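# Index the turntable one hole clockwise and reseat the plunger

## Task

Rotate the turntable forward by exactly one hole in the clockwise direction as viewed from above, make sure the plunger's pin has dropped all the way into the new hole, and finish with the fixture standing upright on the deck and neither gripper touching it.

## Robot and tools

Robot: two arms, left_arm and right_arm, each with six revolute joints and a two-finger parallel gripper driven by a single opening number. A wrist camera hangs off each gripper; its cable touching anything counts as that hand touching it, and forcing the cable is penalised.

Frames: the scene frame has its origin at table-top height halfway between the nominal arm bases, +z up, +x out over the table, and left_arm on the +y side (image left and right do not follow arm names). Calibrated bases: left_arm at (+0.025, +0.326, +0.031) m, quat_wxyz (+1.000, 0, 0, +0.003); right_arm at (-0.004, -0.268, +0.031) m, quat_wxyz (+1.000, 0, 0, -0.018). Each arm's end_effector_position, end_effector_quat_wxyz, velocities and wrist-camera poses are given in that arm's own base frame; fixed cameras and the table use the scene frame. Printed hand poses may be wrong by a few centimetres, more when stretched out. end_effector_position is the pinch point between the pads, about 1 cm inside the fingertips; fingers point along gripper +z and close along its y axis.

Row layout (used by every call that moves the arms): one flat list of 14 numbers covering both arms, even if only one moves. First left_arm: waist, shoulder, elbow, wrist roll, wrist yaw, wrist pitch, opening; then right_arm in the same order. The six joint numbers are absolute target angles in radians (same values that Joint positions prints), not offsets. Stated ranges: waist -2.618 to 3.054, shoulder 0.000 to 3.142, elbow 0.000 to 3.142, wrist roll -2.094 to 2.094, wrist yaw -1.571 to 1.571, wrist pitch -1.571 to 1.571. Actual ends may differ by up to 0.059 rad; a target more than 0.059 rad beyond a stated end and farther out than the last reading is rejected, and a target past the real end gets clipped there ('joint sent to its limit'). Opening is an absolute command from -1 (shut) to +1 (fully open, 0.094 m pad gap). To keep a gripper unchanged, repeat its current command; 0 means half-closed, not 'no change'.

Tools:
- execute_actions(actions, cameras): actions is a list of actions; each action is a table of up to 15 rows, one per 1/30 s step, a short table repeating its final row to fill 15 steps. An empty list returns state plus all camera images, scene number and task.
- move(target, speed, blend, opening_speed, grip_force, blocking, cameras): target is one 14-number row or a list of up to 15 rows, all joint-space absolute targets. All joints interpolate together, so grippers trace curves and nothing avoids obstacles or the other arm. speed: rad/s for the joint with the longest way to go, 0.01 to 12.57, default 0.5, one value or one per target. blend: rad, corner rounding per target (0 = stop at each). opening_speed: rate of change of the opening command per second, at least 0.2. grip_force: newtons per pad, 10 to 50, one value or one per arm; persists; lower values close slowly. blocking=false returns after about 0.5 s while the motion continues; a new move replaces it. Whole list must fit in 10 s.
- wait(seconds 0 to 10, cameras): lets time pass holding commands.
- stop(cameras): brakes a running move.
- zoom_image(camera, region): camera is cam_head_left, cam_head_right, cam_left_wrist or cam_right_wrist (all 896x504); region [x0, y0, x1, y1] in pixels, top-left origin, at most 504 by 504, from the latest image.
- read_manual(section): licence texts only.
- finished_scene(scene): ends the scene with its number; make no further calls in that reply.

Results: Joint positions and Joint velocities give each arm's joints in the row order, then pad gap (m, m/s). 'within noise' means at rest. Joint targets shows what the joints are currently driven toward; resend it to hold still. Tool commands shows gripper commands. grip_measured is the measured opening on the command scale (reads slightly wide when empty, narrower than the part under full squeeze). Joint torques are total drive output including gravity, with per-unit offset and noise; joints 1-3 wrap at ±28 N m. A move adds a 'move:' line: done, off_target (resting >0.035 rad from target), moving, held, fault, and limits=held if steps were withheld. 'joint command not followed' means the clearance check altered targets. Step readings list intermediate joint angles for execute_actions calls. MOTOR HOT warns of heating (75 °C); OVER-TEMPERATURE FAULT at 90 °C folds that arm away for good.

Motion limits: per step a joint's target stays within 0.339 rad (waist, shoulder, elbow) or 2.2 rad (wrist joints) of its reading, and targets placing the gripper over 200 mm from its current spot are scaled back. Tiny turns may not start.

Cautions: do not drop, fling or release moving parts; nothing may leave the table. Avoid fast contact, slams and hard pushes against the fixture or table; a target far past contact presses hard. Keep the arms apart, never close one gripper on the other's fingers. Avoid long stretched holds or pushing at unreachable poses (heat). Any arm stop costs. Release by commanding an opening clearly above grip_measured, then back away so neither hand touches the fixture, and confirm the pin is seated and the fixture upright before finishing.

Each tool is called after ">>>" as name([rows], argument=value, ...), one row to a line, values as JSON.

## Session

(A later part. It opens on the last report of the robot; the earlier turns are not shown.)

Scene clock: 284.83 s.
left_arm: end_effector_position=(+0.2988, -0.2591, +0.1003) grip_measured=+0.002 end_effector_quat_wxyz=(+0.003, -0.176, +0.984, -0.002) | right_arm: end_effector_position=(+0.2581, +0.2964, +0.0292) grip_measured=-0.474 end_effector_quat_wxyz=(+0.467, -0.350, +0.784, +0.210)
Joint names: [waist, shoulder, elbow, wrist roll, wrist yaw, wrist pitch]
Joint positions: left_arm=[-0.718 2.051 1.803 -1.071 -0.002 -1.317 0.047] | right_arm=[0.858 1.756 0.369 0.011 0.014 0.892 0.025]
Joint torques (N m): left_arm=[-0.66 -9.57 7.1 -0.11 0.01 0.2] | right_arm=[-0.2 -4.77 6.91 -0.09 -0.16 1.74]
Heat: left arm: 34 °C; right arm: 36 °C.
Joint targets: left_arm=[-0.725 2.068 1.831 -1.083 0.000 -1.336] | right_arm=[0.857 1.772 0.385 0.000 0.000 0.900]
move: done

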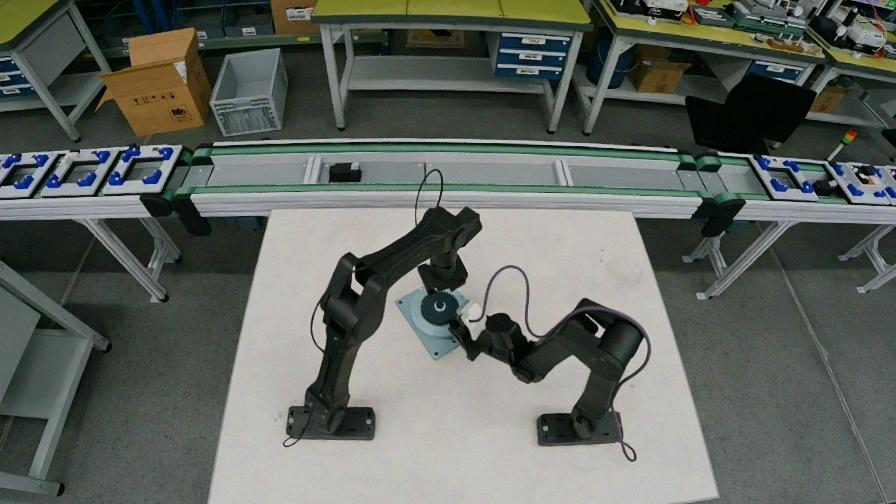

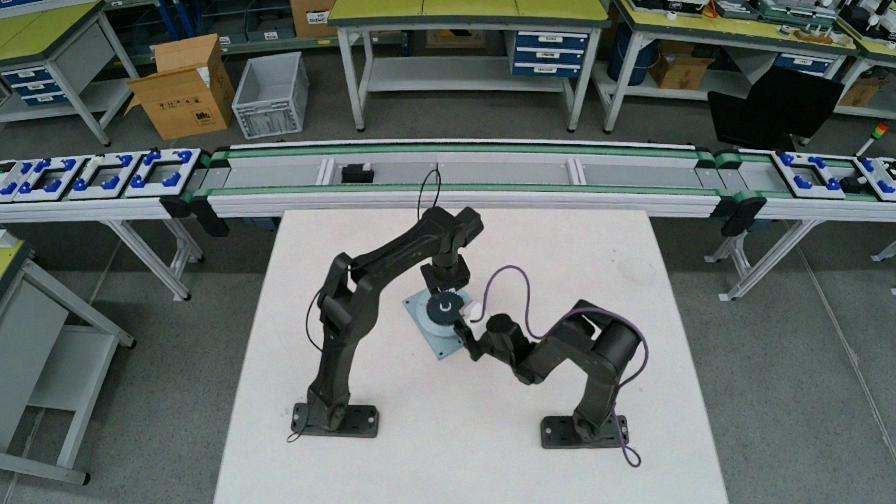

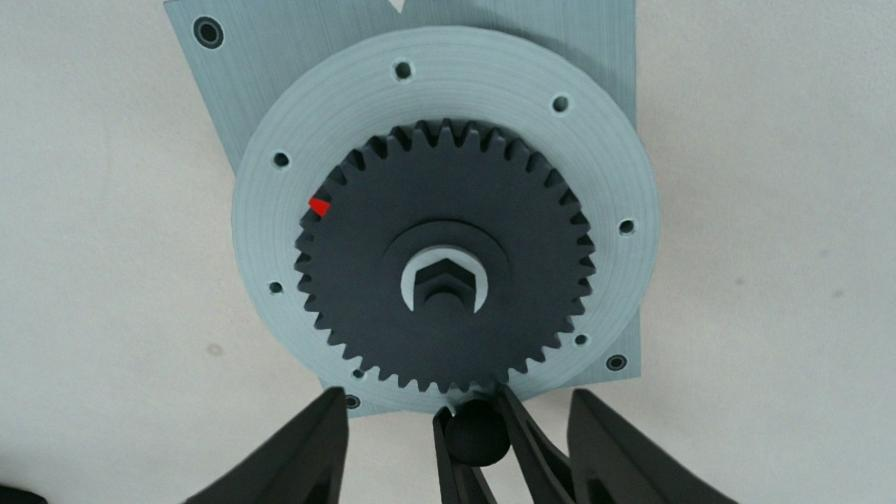

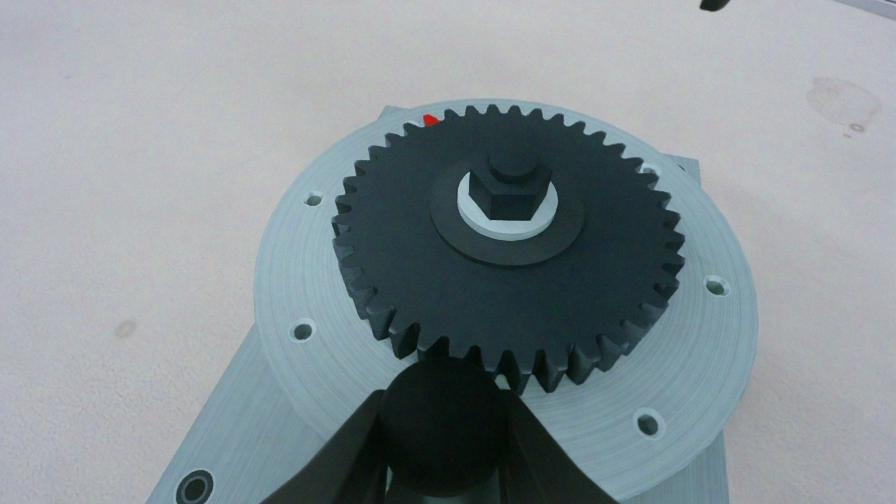

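>>> move(target=[-0.735,2.065,1.666,-1.093,0,-1.179,0,0.857,1.772,0.385,0,0,0.9,-0.75], speed=0.3, cameras=["cam_left_wrist","cam_right_wrist"])

Scene clock: 311.10 s.
left_arm: end_effector_position=(+0.2939, -0.2602, +0.0689) grip_measured=+0.002 end_effector_quat_wxyz=(+0.002, -0.176, +0.984, -0.001) | right_arm: end_effector_position=(+0.2581, +0.2964, +0.0292) grip_measured=-0.474 end_effector_quat_wxyz=(+0.467, -0.350, +0.784, +0.210)
Joint names: [waist, shoulder, elbow, wrist roll, wrist yaw, wrist pitch]
Joint positions: left_arm=[-0.728 2.051 1.678 -1.082 -0.001 -1.195 0.047] | right_arm=[0.858 1.756 0.369 0.011 0.014 0.892 0.025]
Joint torques (N m): left_arm=[-0.62 -9.77 4.01 -0.11 0 0.57] | right_arm=[-0.24 -4.78 6.91 -0.07 -0.16 1.73]
Heat: left arm: 34 °C; right arm: 37 °C.
Joint targets: left_arm=[-0.735 2.065 1.666 -1.093 0.000 -1.179] | right_arm=[0.857 1.772 0.385 0.000 0.000 0.900]
move: done
Images, in order (width x height): cam_left_wrist 896x504, cam_right_wrist 896x504.

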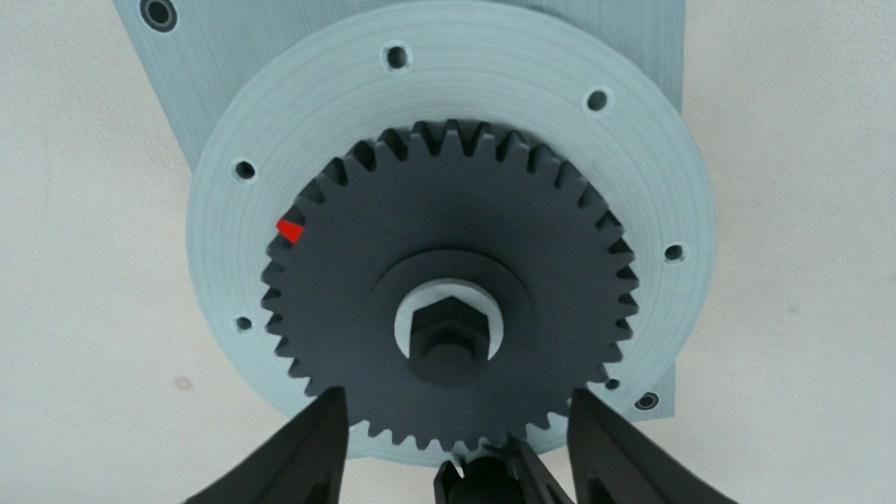

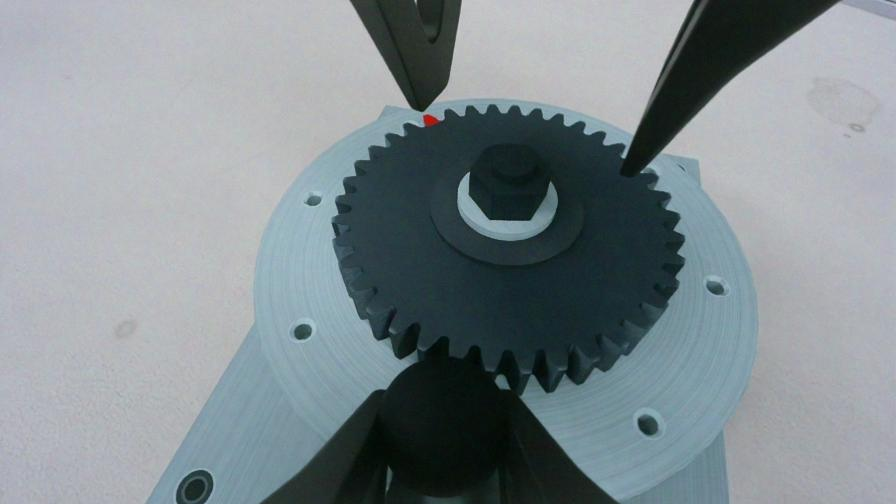

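>>> move(target=[-0.74,2.069,1.577,-1.097,0,-1.09,0,0.857,1.772,0.385,0,0,0.9,-0.75], speed=0.2, cameras=["cam_left_wrist","cam_right_wrist"])

Scene clock: 327.47 s.
left_arm: end_effector_position=(+0.2896, -0.2592, +0.0469) grip_measured=+0.002 end_effector_quat_wxyz=(+0.001, -0.176, +0.984, -0.001) | right_arm: end_effector_position=(+0.2581, +0.2964, +0.0292) grip_measured=-0.474 end_effector_quat_wxyz=(+0.467, -0.350, +0.784, +0.210)
Joint names: [waist, shoulder, elbow, wrist roll, wrist yaw, wrist pitch]
Joint positions: left_arm=[-0.733 2.051 1.59 -1.086 -0.001 -1.106 0.047] | right_arm=[0.858 1.756 0.369 0.011 0.014 0.892 0.025]
Joint torques (N m): left_arm=[-0.59 -9.31 3.9 -0.1 0.01 0.6] | right_arm=[-0.2 -4.82 6.95 -0.08 -0.15 1.74]
Heat: left arm: 33 °C; right arm: 37 °C.
Joint targets: left_arm=[-0.740 2.069 1.577 -1.097 0.000 -1.090] | right_arm=[0.857 1.772 0.385 0.000 0.000 0.900]
move: done
Images, in order (width x height): cam_left_wrist 896x504, cam_right_wrist 896x504.

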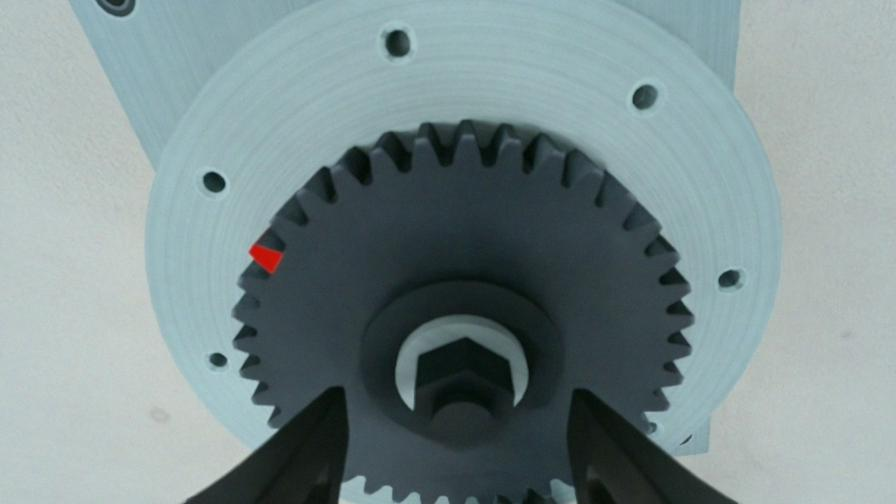

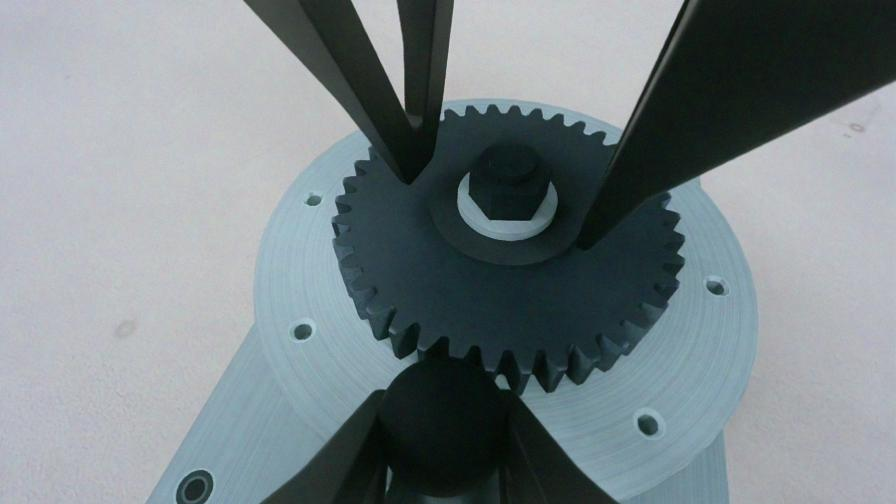

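>>> move(target=[-0.742,2.091,1.548,-1.099,0,-1.043,0,0.857,1.772,0.385,0,0,0.9,-0.75], speed=0.1, cameras=["cam_left_wrist","cam_right_wrist"])

Scene clock: 342.07 s.
left_arm: end_effector_position=(+0.2903, -0.2598, +0.0381) grip_measured=+0.002 end_effector_quat_wxyz=(+0.002, -0.177, +0.984, -0.001) | right_arm: end_effector_position=(+0.2581, +0.2964, +0.0292) grip_measured=-0.474 end_effector_quat_wxyz=(+0.467, -0.350, +0.784, +0.210)
Joint names: [waist, shoulder, elbow, wrist roll, wrist yaw, wrist pitch]
Joint positions: left_arm=[-0.733 2.061 1.57 -1.089 -0.001 -1.075 0.047] | right_arm=[0.858 1.756 0.369 0.011 0.014 0.892 0.025]
Joint torques (N m): left_arm=[-0.79 -8.35 3.19 -0.11 0.02 0.79] | right_arm=[-0.14 -4.85 6.93 -0.1 -0.16 1.76]
Heat: left arm: 33 °C; right arm: 38 °C.
Joint targets: left_arm=[-0.742 2.091 1.548 -1.099 0.000 -1.043] | right_arm=[0.857 1.772 0.385 0.000 0.000 0.900]
move: done
Images, in order (width x height): cam_left_wrist 896x504, cam_right_wrist 896x504.

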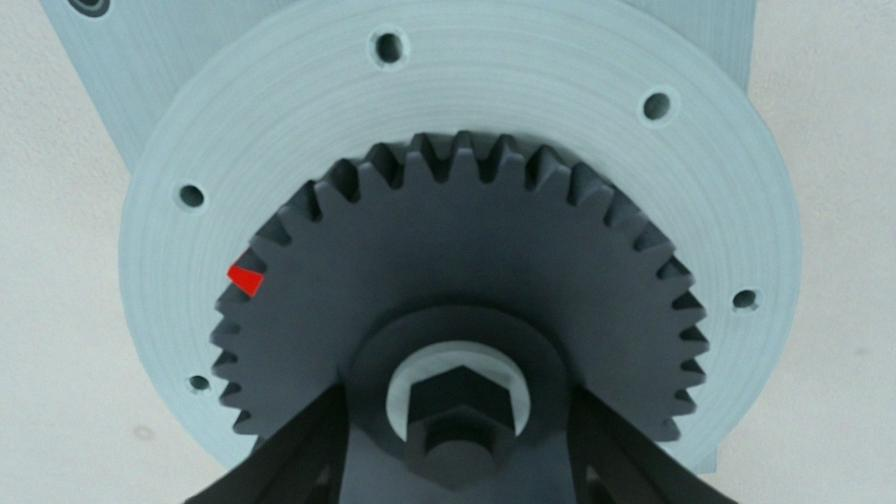

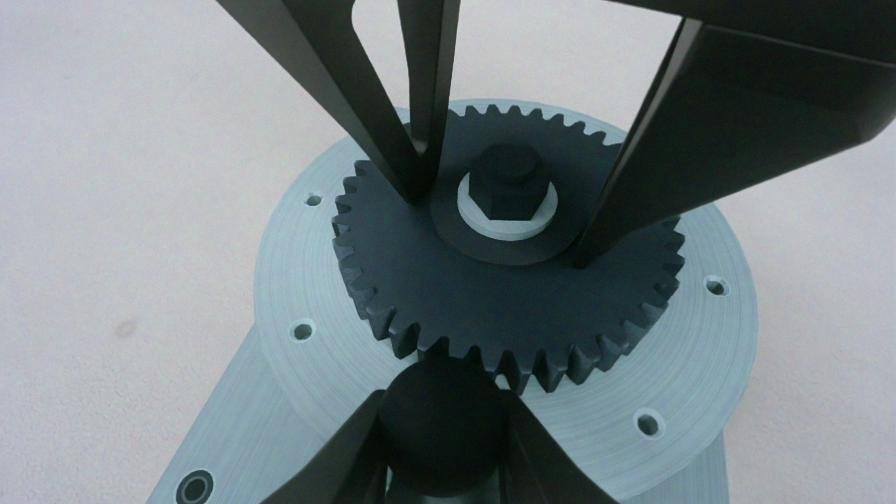

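>>> zoom_image(camera="cam_right_wrist", region=[380, 100, 640, 300])

Scaled by 1.938 from the camera's 896x504 image, which has a finer 1280x720 frame.

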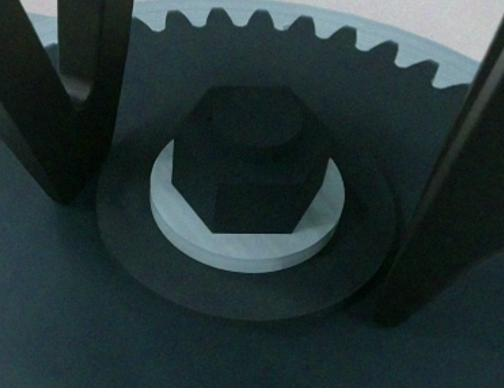

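>>> move(target=[-0.727,2.09,1.611,-1.083,0,-1.103,0,0.857,1.772,0.385,0,0,0.9,-0.75], speed=0.15, cameras=["cam_left_wrist","cam_right_wrist"])

>>> zoom_image(camera="cam_right_wrist", region=[380, 100, 640, 300])

Scene clock: 379.27 s.
left_arm: end_effector_position=(+0.2913, -0.2607, +0.0391) grip_measured=+0.002 end_effector_quat_wxyz=(+0.001, -0.177, +0.984, -0.001) | right_arm: end_effector_position=(+0.2581, +0.2964, +0.0292) grip_measured=-0.474 end_effector_quat_wxyz=(+0.467, -0.350, +0.784, +0.210)
Joint names: [waist, shoulder, elbow, wrist roll, wrist yaw, wrist pitch]
Joint positions: left_arm=[-0.733 2.068 1.583 -1.089 -0.001 -1.084 0.047] | right_arm=[0.858 1.756 0.369 0.011 0.014 0.892 0.025]
Joint torques (N m): left_arm=[0.44 -9.06 6.98 0.09 0 0.19] | right_arm=[-0.23 -4.83 6.94 -0.1 -0.14 1.73]
Heat: left arm: 32 °C; right arm: 38 °C.
Joint targets: left_arm=[-0.727 2.090 1.611 -1.083 0.000 -1.103] | right_arm=[0.857 1.772 0.385 0.000 0.000 0.900]
move: done
Images, in order (width x height): cam_left_wrist 896x504, cam_right_wrist 896x504.

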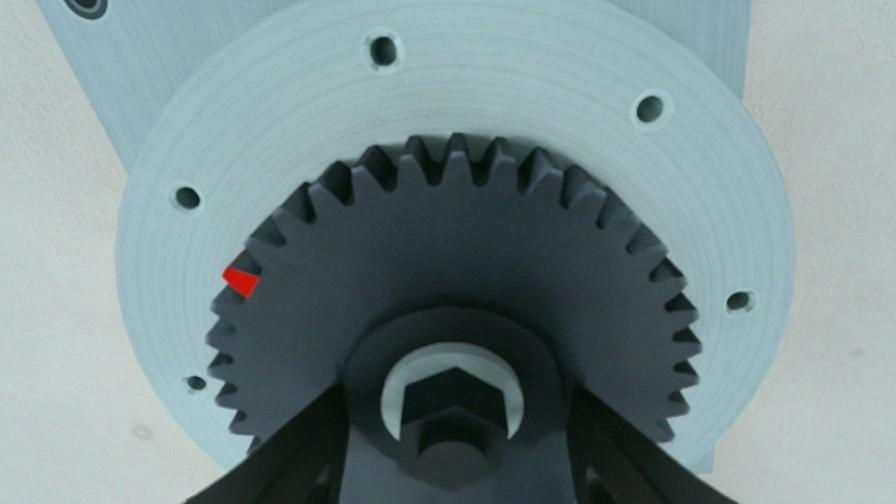

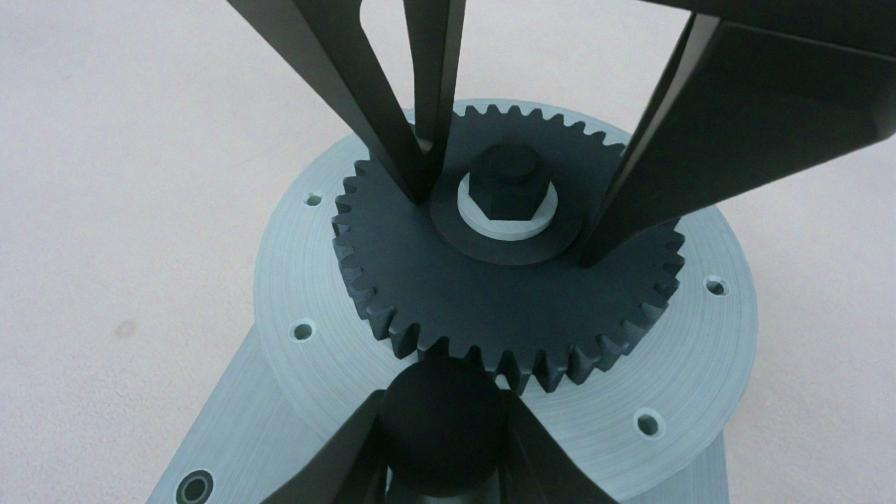

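Scaled by 1.938 from the camera's 896x504 image, which has a finer 1280x720 frame.

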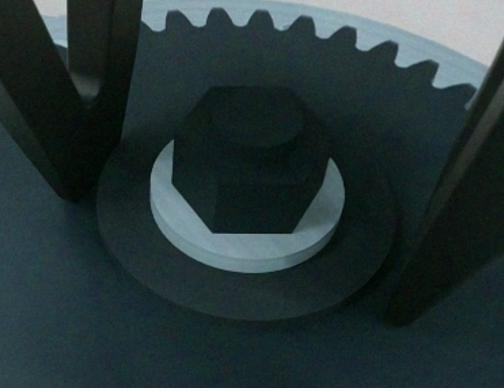

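>>> move([
  [-0.713,2.078,1.664,-1.064,0,-1.163,0,0.857,1.772,0.385,0,0,0.9,-0.75],
  [-0.713,2.092,1.583,-1.064,0,-1.077,0,0.857,1.772,0.385,0,0,0.9,-0.75],
], speed=0.2, cameras=["cam_left_wrist","cam_right_wrist"])

>>> zoom_image(camera="cam_right_wrist", region=[380, 100, 640, 300])

Scene clock: 395.13 s.
left_arm: end_effector_position=(+0.2959, -0.2576, +0.0408) grip_measured=+0.002 end_effector_quat_wxyz=(+0.001, -0.176, +0.984, +0.000) | right_arm: end_effector_position=(+0.2581, +0.2964, +0.0292) grip_measured=-0.474 end_effector_quat_wxyz=(+0.467, -0.350, +0.784, +0.210)
Joint names: [waist, shoulder, elbow, wrist roll, wrist yaw, wrist pitch]
Joint positions: left_arm=[-0.719 2.071 1.596 -1.074 -0.001 -1.093 0.047] | right_arm=[0.858 1.756 0.369 0.011 0.014 0.892 0.025]
Joint torques (N m): left_arm=[0.51 -9.28 3.84 0.11 0 0.57] | right_arm=[-0.17 -4.82 6.91 -0.09 -0.15 1.75]
Heat: left arm: 33 °C; right arm: 39 °C.
Joint targets: left_arm=[-0.713 2.092 1.583 -1.064 0.000 -1.077] | right_arm=[0.857 1.772 0.385 0.000 0.000 0.900]
move: done
Images, in order (width x height): cam_left_wrist 896x504, cam_right_wrist 896x504.

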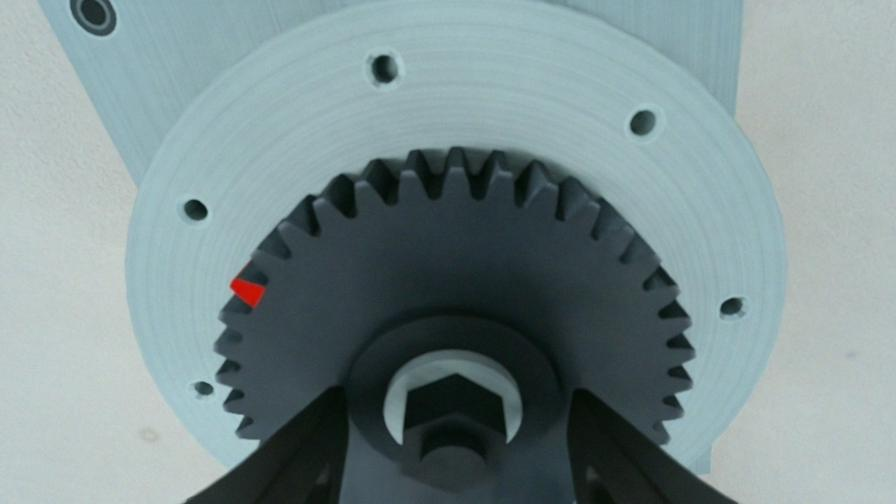

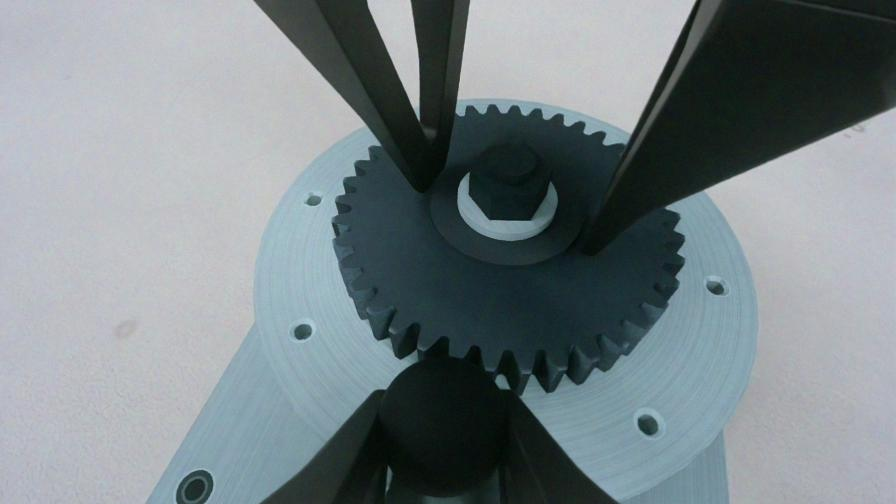

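Scaled by 1.938 from the camera's 896x504 image, which has a finer 1280x720 frame.

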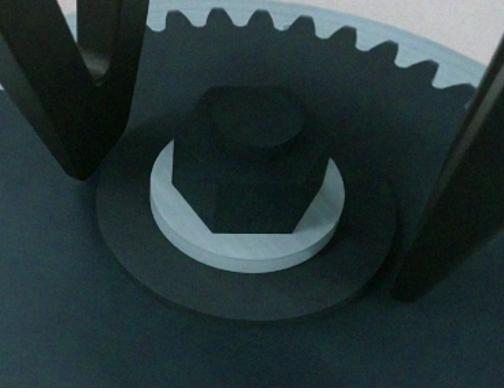

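>>> move(target=[-0.713,2.092,1.583,-1.064,0,-1.077,-0.85,0.857,1.772,0.385,0,0,0.9,-0.75], speed=0.2, opening_speed=0.4, cameras=["cam_left_wrist","cam_right_wrist"])

Scene clock: 404.03 s.
left_arm: end_effector_position=(+0.2954, -0.2575, +0.0408) grip_measured=-0.453 end_effector_quat_wxyz=(+0.000, -0.176, +0.984, +0.000) | right_arm: end_effector_position=(+0.2581, +0.2964, +0.0292) grip_measured=-0.474 end_effector_quat_wxyz=(+0.467, -0.350, +0.784, +0.210)
Joint names: [waist, shoulder, elbow, wrist roll, wrist yaw, wrist pitch]
Joint positions: left_arm=[-0.719 2.071 1.596 -1.073 0.001 -1.095 0.026] | right_arm=[0.858 1.756 0.369 0.011 0.014 0.892 0.025]
Joint torques (N m): left_arm=[0.49 -9.25 3.89 0.12 0 0.6] | right_arm=[-0.2 -4.83 6.97 -0.09 -0.16 1.74]
Heat: left arm: 33 °C; right arm: 39 °C.
Joint targets: left_arm=[-0.713 2.092 1.583 -1.064 0.000 -1.077] | right_arm=[0.857 1.772 0.385 0.000 0.000 0.900]
move: done
Images, in order (width x height): cam_left_wrist 896x504, cam_right_wrist 896x504.

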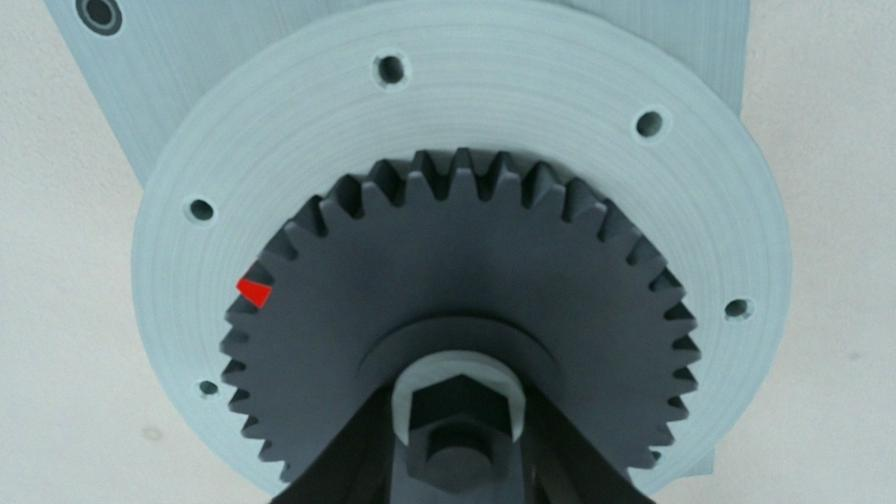

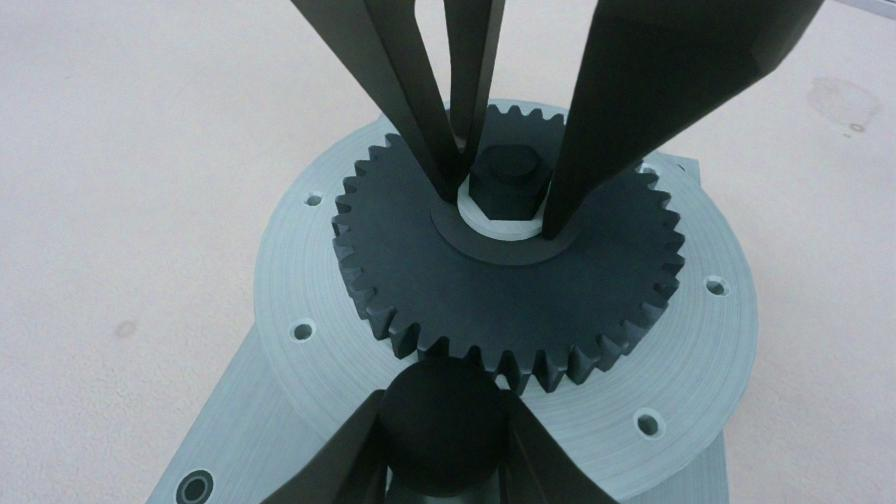

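>>> move(target=[-0.713,2.092,1.583,-1.064,0,-1.077,-0.85,0.857,1.719,0.396,0,0,0.838,-0.75], speed=0.08, cameras=["cam_left_wrist","cam_right_wrist"])

Scene clock: 413.10 s.
left_arm: end_effector_position=(+0.2954, -0.2575, +0.0408) grip_measured=-0.453 end_effector_quat_wxyz=(+0.000, -0.176, +0.984, +0.000) | right_arm: end_effector_position=(+0.2579, +0.2962, +0.0291) grip_measured=-0.474 end_effector_quat_wxyz=(+0.462, -0.351, +0.788, +0.208)
Joint names: [waist, shoulder, elbow, wrist roll, wrist yaw, wrist pitch]
Joint positions: left_arm=[-0.719 2.071 1.596 -1.073 0.001 -1.095 0.026] | right_arm=[0.858 1.742 0.378 0.011 0.014 0.855 0.025]
Joint torques (N m): left_arm=[0.51 -9.28 3.84 0.12 0 0.61] | right_arm=[-0.17 -7.86 7.31 -0.08 -0.16 1.52]
Heat: left arm: 32 °C; right arm: 39 °C.
Joint targets: left_arm=[-0.713 2.092 1.583 -1.064 0.000 -1.077] | right_arm=[0.857 1.719 0.396 0.000 0.000 0.838]
move: done
Images, in order (width x height): cam_left_wrist 896x504, cam_right_wrist 896x504.

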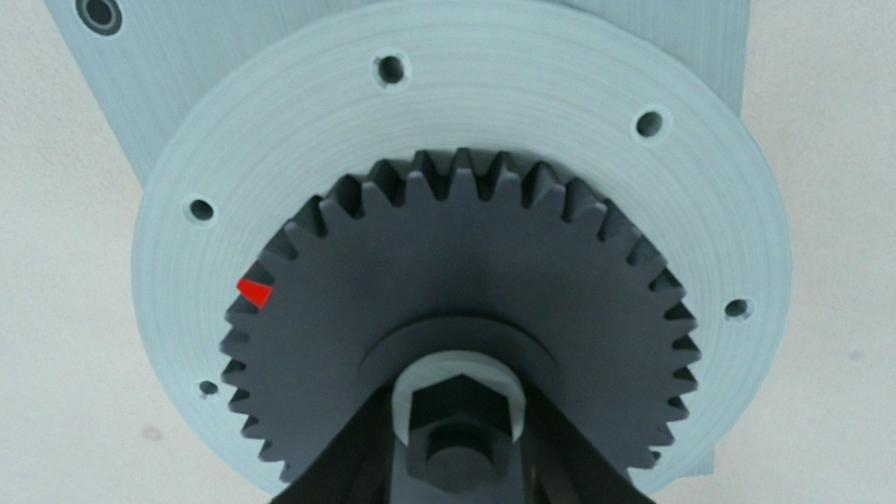

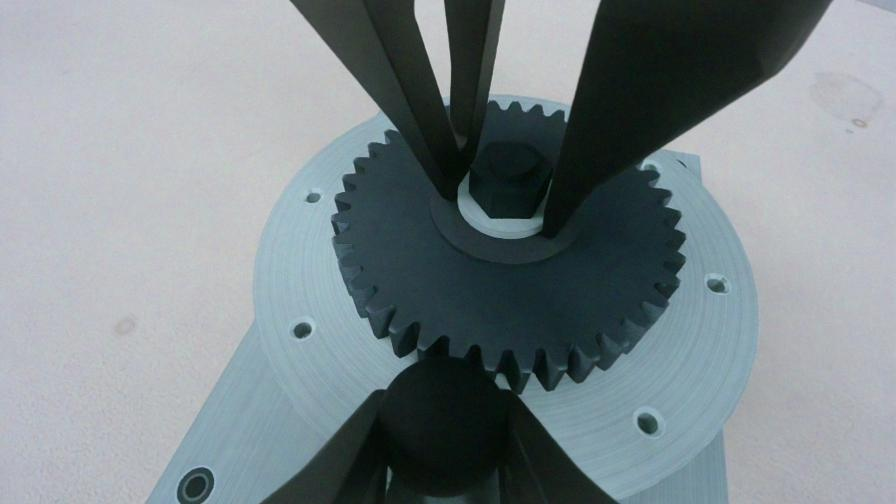

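>>> move(target=[-0.713,2.092,1.583,-1.064,0,-1.077,-0.85,0.857,1.66,0.405,0,0,0.8,-0.85], speed=0.08, cameras=["cam_left_wrist","cam_right_wrist"])

Scene clock: 421.63 s.
left_arm: end_effector_position=(+0.2954, -0.2575, +0.0408) grip_measured=-0.453 end_effector_quat_wxyz=(+0.000, -0.176, +0.984, +0.000) | right_arm: end_effector_position=(+0.2578, +0.2959, +0.0300) grip_measured=-0.476 end_effector_quat_wxyz=(+0.451, -0.355, +0.794, +0.202)
Joint names: [waist, shoulder, elbow, wrist roll, wrist yaw, wrist pitch]
Joint positions: left_arm=[-0.719 2.071 1.596 -1.073 0.001 -1.095 0.026] | right_arm=[0.858 1.71 0.397 0.01 0.014 0.775 0.025]
Joint torques (N m): left_arm=[0.47 -9.26 3.88 0.12 -0.01 0.61] | right_arm=[-0.17 -9.96 6.43 -0.08 -0.16 1.86]
Heat: left arm: 32 °C; right arm: 38 °C.
Joint targets: left_arm=[-0.713 2.092 1.583 -1.064 0.000 -1.077] | right_arm=[0.857 1.660 0.405 0.000 0.000 0.800]
move: off_target (right_arm); right_arm: the shoulder is farthest, 0.050 rad from its target
Images, in order (width x height): cam_left_wrist 896x504, cam_right_wrist 896x504.

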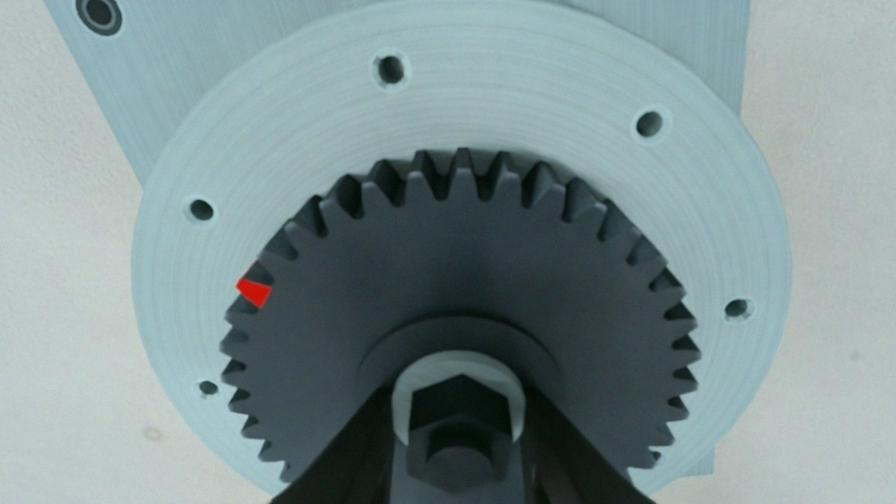

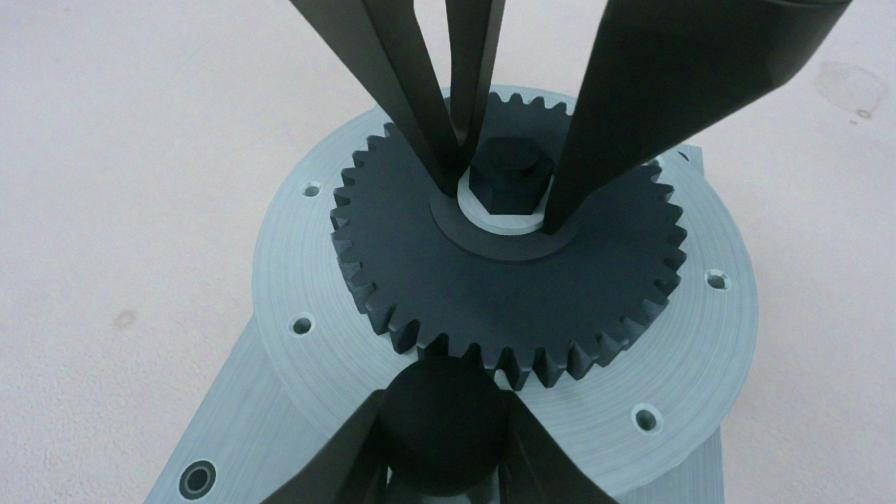

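>>> move(target=[-0.713,2.092,1.583,-1.064,0,-1.077,-0.85,0.857,1.59,0.42,0,0,0.73,-0.9], speed=0.08, cameras=["cam_left_wrist","cam_right_wrist"])

Scene clock: 428.33 s.
left_arm: end_effector_position=(+0.2922, -0.2607, +0.0408) grip_measured=-0.453 end_effector_quat_wxyz=(-0.010, -0.176, +0.984, -0.008) | right_arm: end_effector_position=(+0.2533, +0.2908, +0.0307) grip_measured=-0.477 end_effector_quat_wxyz=(+0.434, -0.359, +0.803, +0.194)
Joint names: [waist, shoulder, elbow, wrist roll, wrist yaw, wrist pitch]
Joint positions: left_arm=[-0.719 2.071 1.596 -1.073 0.025 -1.096 0.026] | right_arm=[0.858 1.654 0.403 0.009 0.014 0.672 0.025]
Joint torques (N m): left_arm=[0.5 -9.25 3.89 0.12 -0.23 0.63] | right_arm=[-0.17 -10.86 7.75 -0.08 -0.15 2.12]
Heat: left arm: 32 °C; right arm: 38 °C.
Joint targets: left_arm=[-0.713 2.092 1.583 -1.064 0.000 -1.077] | right_arm=[0.857 1.590 0.420 0.000 0.000 0.730]
move: off_target (right_arm); right_arm: the shoulder is farthest, 0.064 rad from its target
Images, in order (width x height): cam_left_wrist 896x504, cam_right_wrist 896x504.

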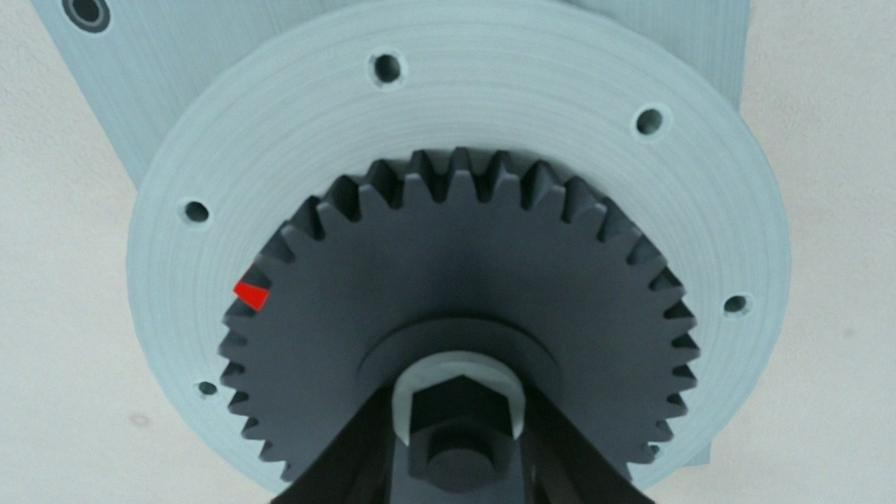

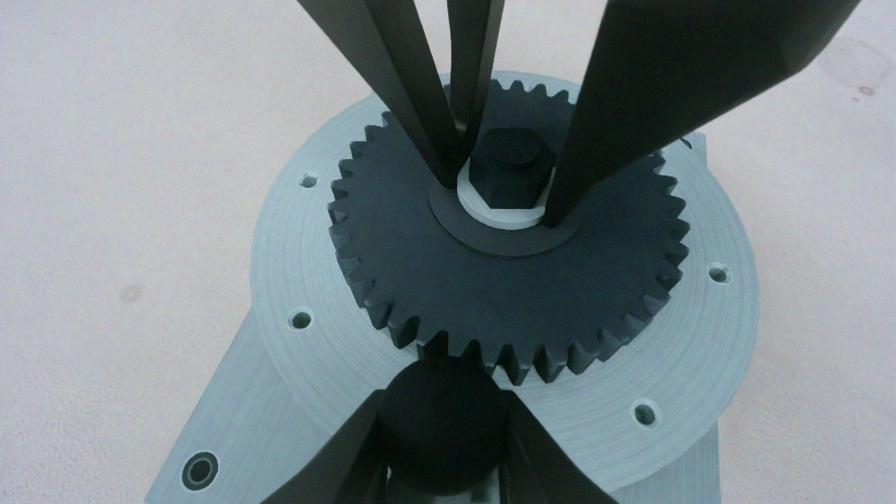

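>>> move(target=[-0.713,2.092,1.583,-1.064,0,-1.077,-0.85,0.857,1.68,0.43,0,0,1.05,-0.9], speed=0.1, cameras=["cam_left_wrist","cam_right_wrist"])

Scene clock: 446.63 s.
left_arm: end_effector_position=(+0.2939, -0.2587, +0.0408) grip_measured=-0.453 end_effector_quat_wxyz=(-0.005, -0.175, +0.984, -0.003) | right_arm: end_effector_position=(+0.2575, +0.2958, +0.0346) grip_measured=-0.477 end_effector_quat_wxyz=(+0.458, -0.353, +0.790, +0.205)
Joint names: [waist, shoulder, elbow, wrist roll, wrist yaw, wrist pitch]
Joint positions: left_arm=[-0.719 2.071 1.596 -1.072 0.011 -1.096 0.026] | right_arm=[0.858 1.699 0.388 0.008 0.014 0.791 0.025]
Joint torques (N m): left_arm=[0.46 -9.24 3.82 0.1 -0.11 0.63] | right_arm=[-0.16 -7.36 9.91 -0.06 -0.15 4]
Heat: left arm: 32 °C; right arm: 42 °C.
Joint targets: left_arm=[-0.713 2.092 1.583 -1.064 0.000 -1.077] | right_arm=[0.857 1.680 0.430 0.000 0.000 1.050]
move: off_target (right_arm); right_arm: the wrist pitch is farthest, 0.259 rad from its target
Images, in order (width x height): cam_left_wrist 896x504, cam_right_wrist 896x504.

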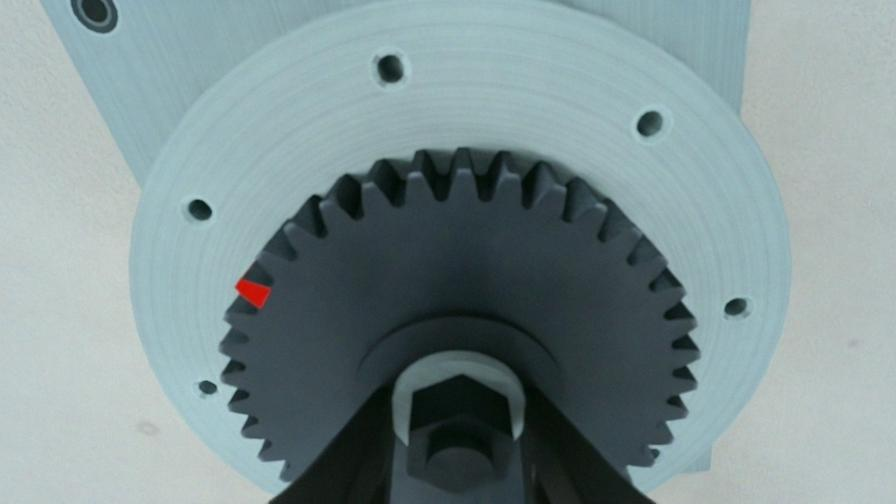

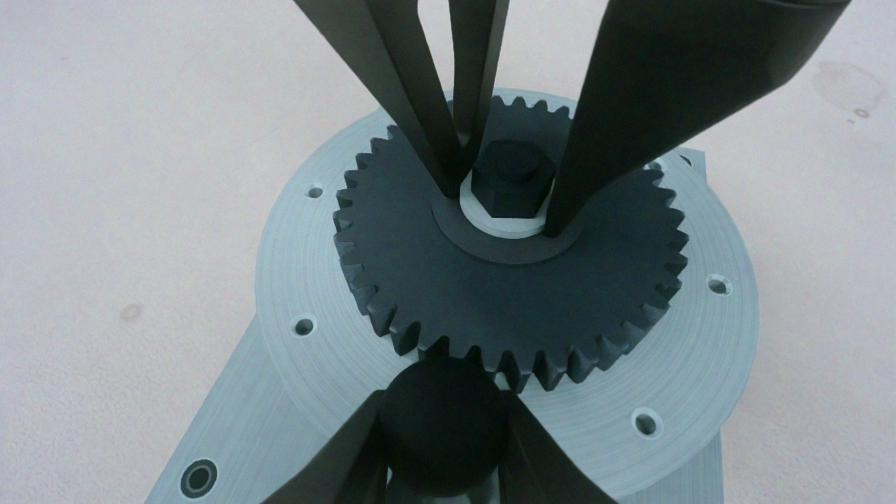

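>>> move([
  [-0.713,2.092,1.583,-1.064,0,-1.077,-0.9,0.857,1.655,0.435,0,0,1.13,-0.9],
  [-0.713,2.092,1.583,-0.9,0,-1.077,-0.9,0.857,1.655,0.435,0,0,1.13,-0.9],
], speed=0.12, cameras=["cam_left_wrist","cam_right_wrist"])

Scene clock: 457.37 s.
left_arm: end_effector_position=(+0.2939, -0.2587, +0.0408) grip_measured=-0.453 end_effector_quat_wxyz=(-0.004, -0.100, +0.995, -0.003) | right_arm: end_effector_position=(+0.2584, +0.2979, +0.0389) grip_measured=-0.477 end_effector_quat_wxyz=(+0.465, -0.352, +0.784, +0.210)
Joint names: [waist, shoulder, elbow, wrist roll, wrist yaw, wrist pitch]
Joint positions: left_arm=[-0.719 2.071 1.596 -0.919 0.011 -1.096 0.026] | right_arm=[0.858 1.699 0.387 0.008 0.01 0.813 0.025]
Joint torques (N m): left_arm=[0.53 -9.26 3.9 0.23 -0.1 0.62] | right_arm=[-0.17 -9.39 10.54 -0.07 -0.11 4.54]
Heat: left arm: 32 °C; right arm: 49 °C.
Joint targets: left_arm=[-0.713 2.092 1.583 -0.900 0.000 -1.077] | right_arm=[0.857 1.655 0.435 0.000 0.000 1.130]
move: off_target (right_arm); right_arm: the wrist pitch is farthest, 0.317 rad from its target
Images, in order (width x height): cam_left_wrist 896x504, cam_right_wrist 896x504.

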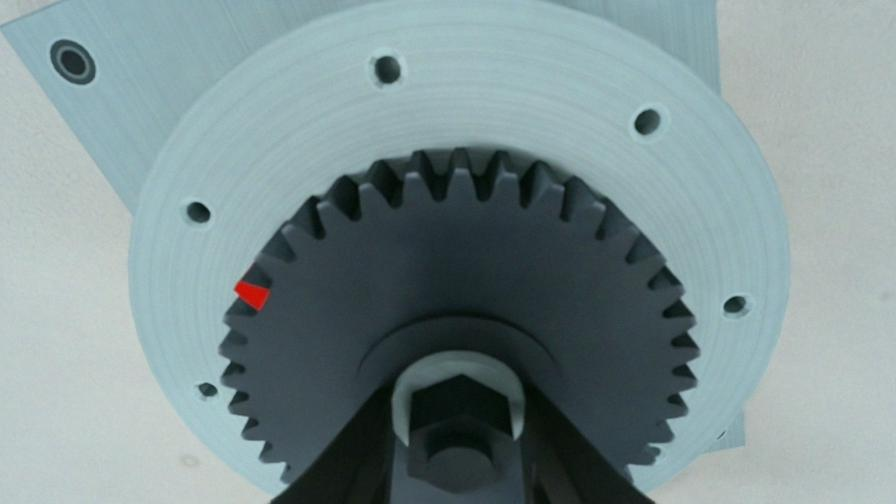

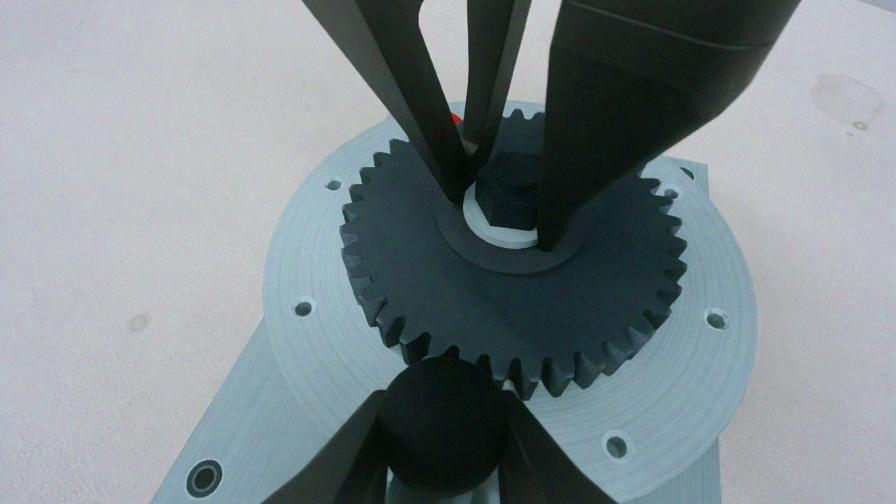

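>>> move([
  [-0.713,2.092,1.583,-0.42,0,-1.077,-0.9,0.857,1.655,0.435,0,0,1.1,-0.9],
  [-0.713,2.092,1.583,-0.42,0,-1.077,-0.9,0.857,1.758,0.395,0,0,0.89,-0.9],
  [-0.713,2.092,1.583,-0.42,0,-1.077,-0.9,0.857,1.758,0.395,0,0,0.89,0.0],
], speed=0.25, cameras=["cam_left_wrist","cam_right_wrist"])

Scene clock: 474.40 s.
left_arm: end_effector_position=(+0.2951, -0.2570, +0.0408) grip_measured=-0.453 end_effector_quat_wxyz=(-0.001, +0.145, +0.989, +0.001) | right_arm: end_effector_position=(+0.2605, +0.3005, +0.0360) grip_measured=-0.002 end_effector_quat_wxyz=(+0.472, -0.351, +0.780, +0.214)
Joint names: [waist, shoulder, elbow, wrist roll, wrist yaw, wrist pitch]
Joint positions: left_arm=[-0.719 2.071 1.596 -0.429 -0.001 -1.097 0.026] | right_arm=[0.858 1.742 0.384 0.007 0.009 0.877 0.047]
Joint torques (N m): left_arm=[0.54 -9.26 3.86 0.12 -0.01 0.62] | right_arm=[-0.17 -4.93 6.57 -0.05 -0.1 1.78]
Heat: left arm: 31 °C; right arm: 55 °C.
Joint targets: left_arm=[-0.713 2.092 1.583 -0.420 0.000 -1.077] | right_arm=[0.857 1.758 0.395 0.000 0.000 0.890]
move: done; target 3's new numbers were sent with right_arm's wrist pitch 0.036 rad from that target
Images, in order (width x height): cam_left_wrist 896x504, cam_right_wrist 896x504.

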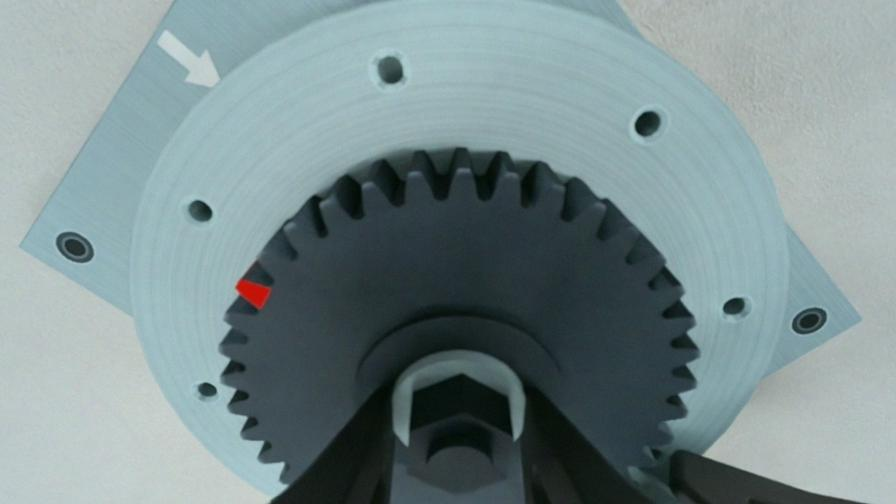

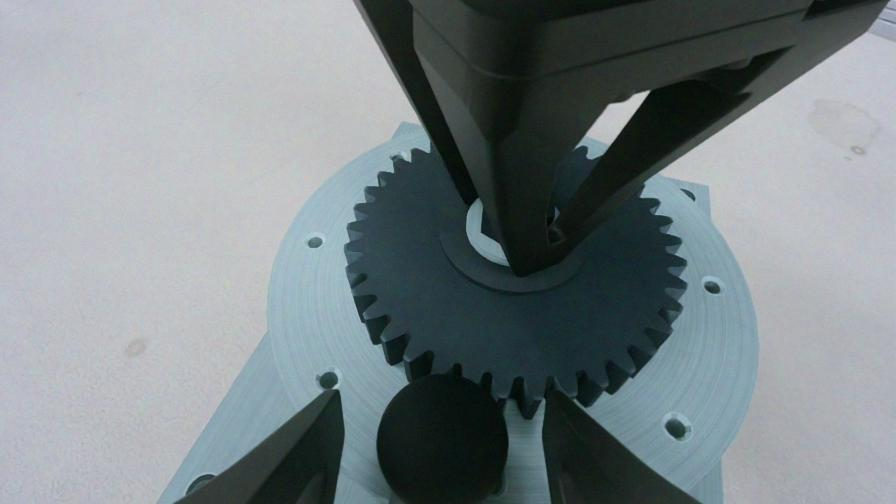

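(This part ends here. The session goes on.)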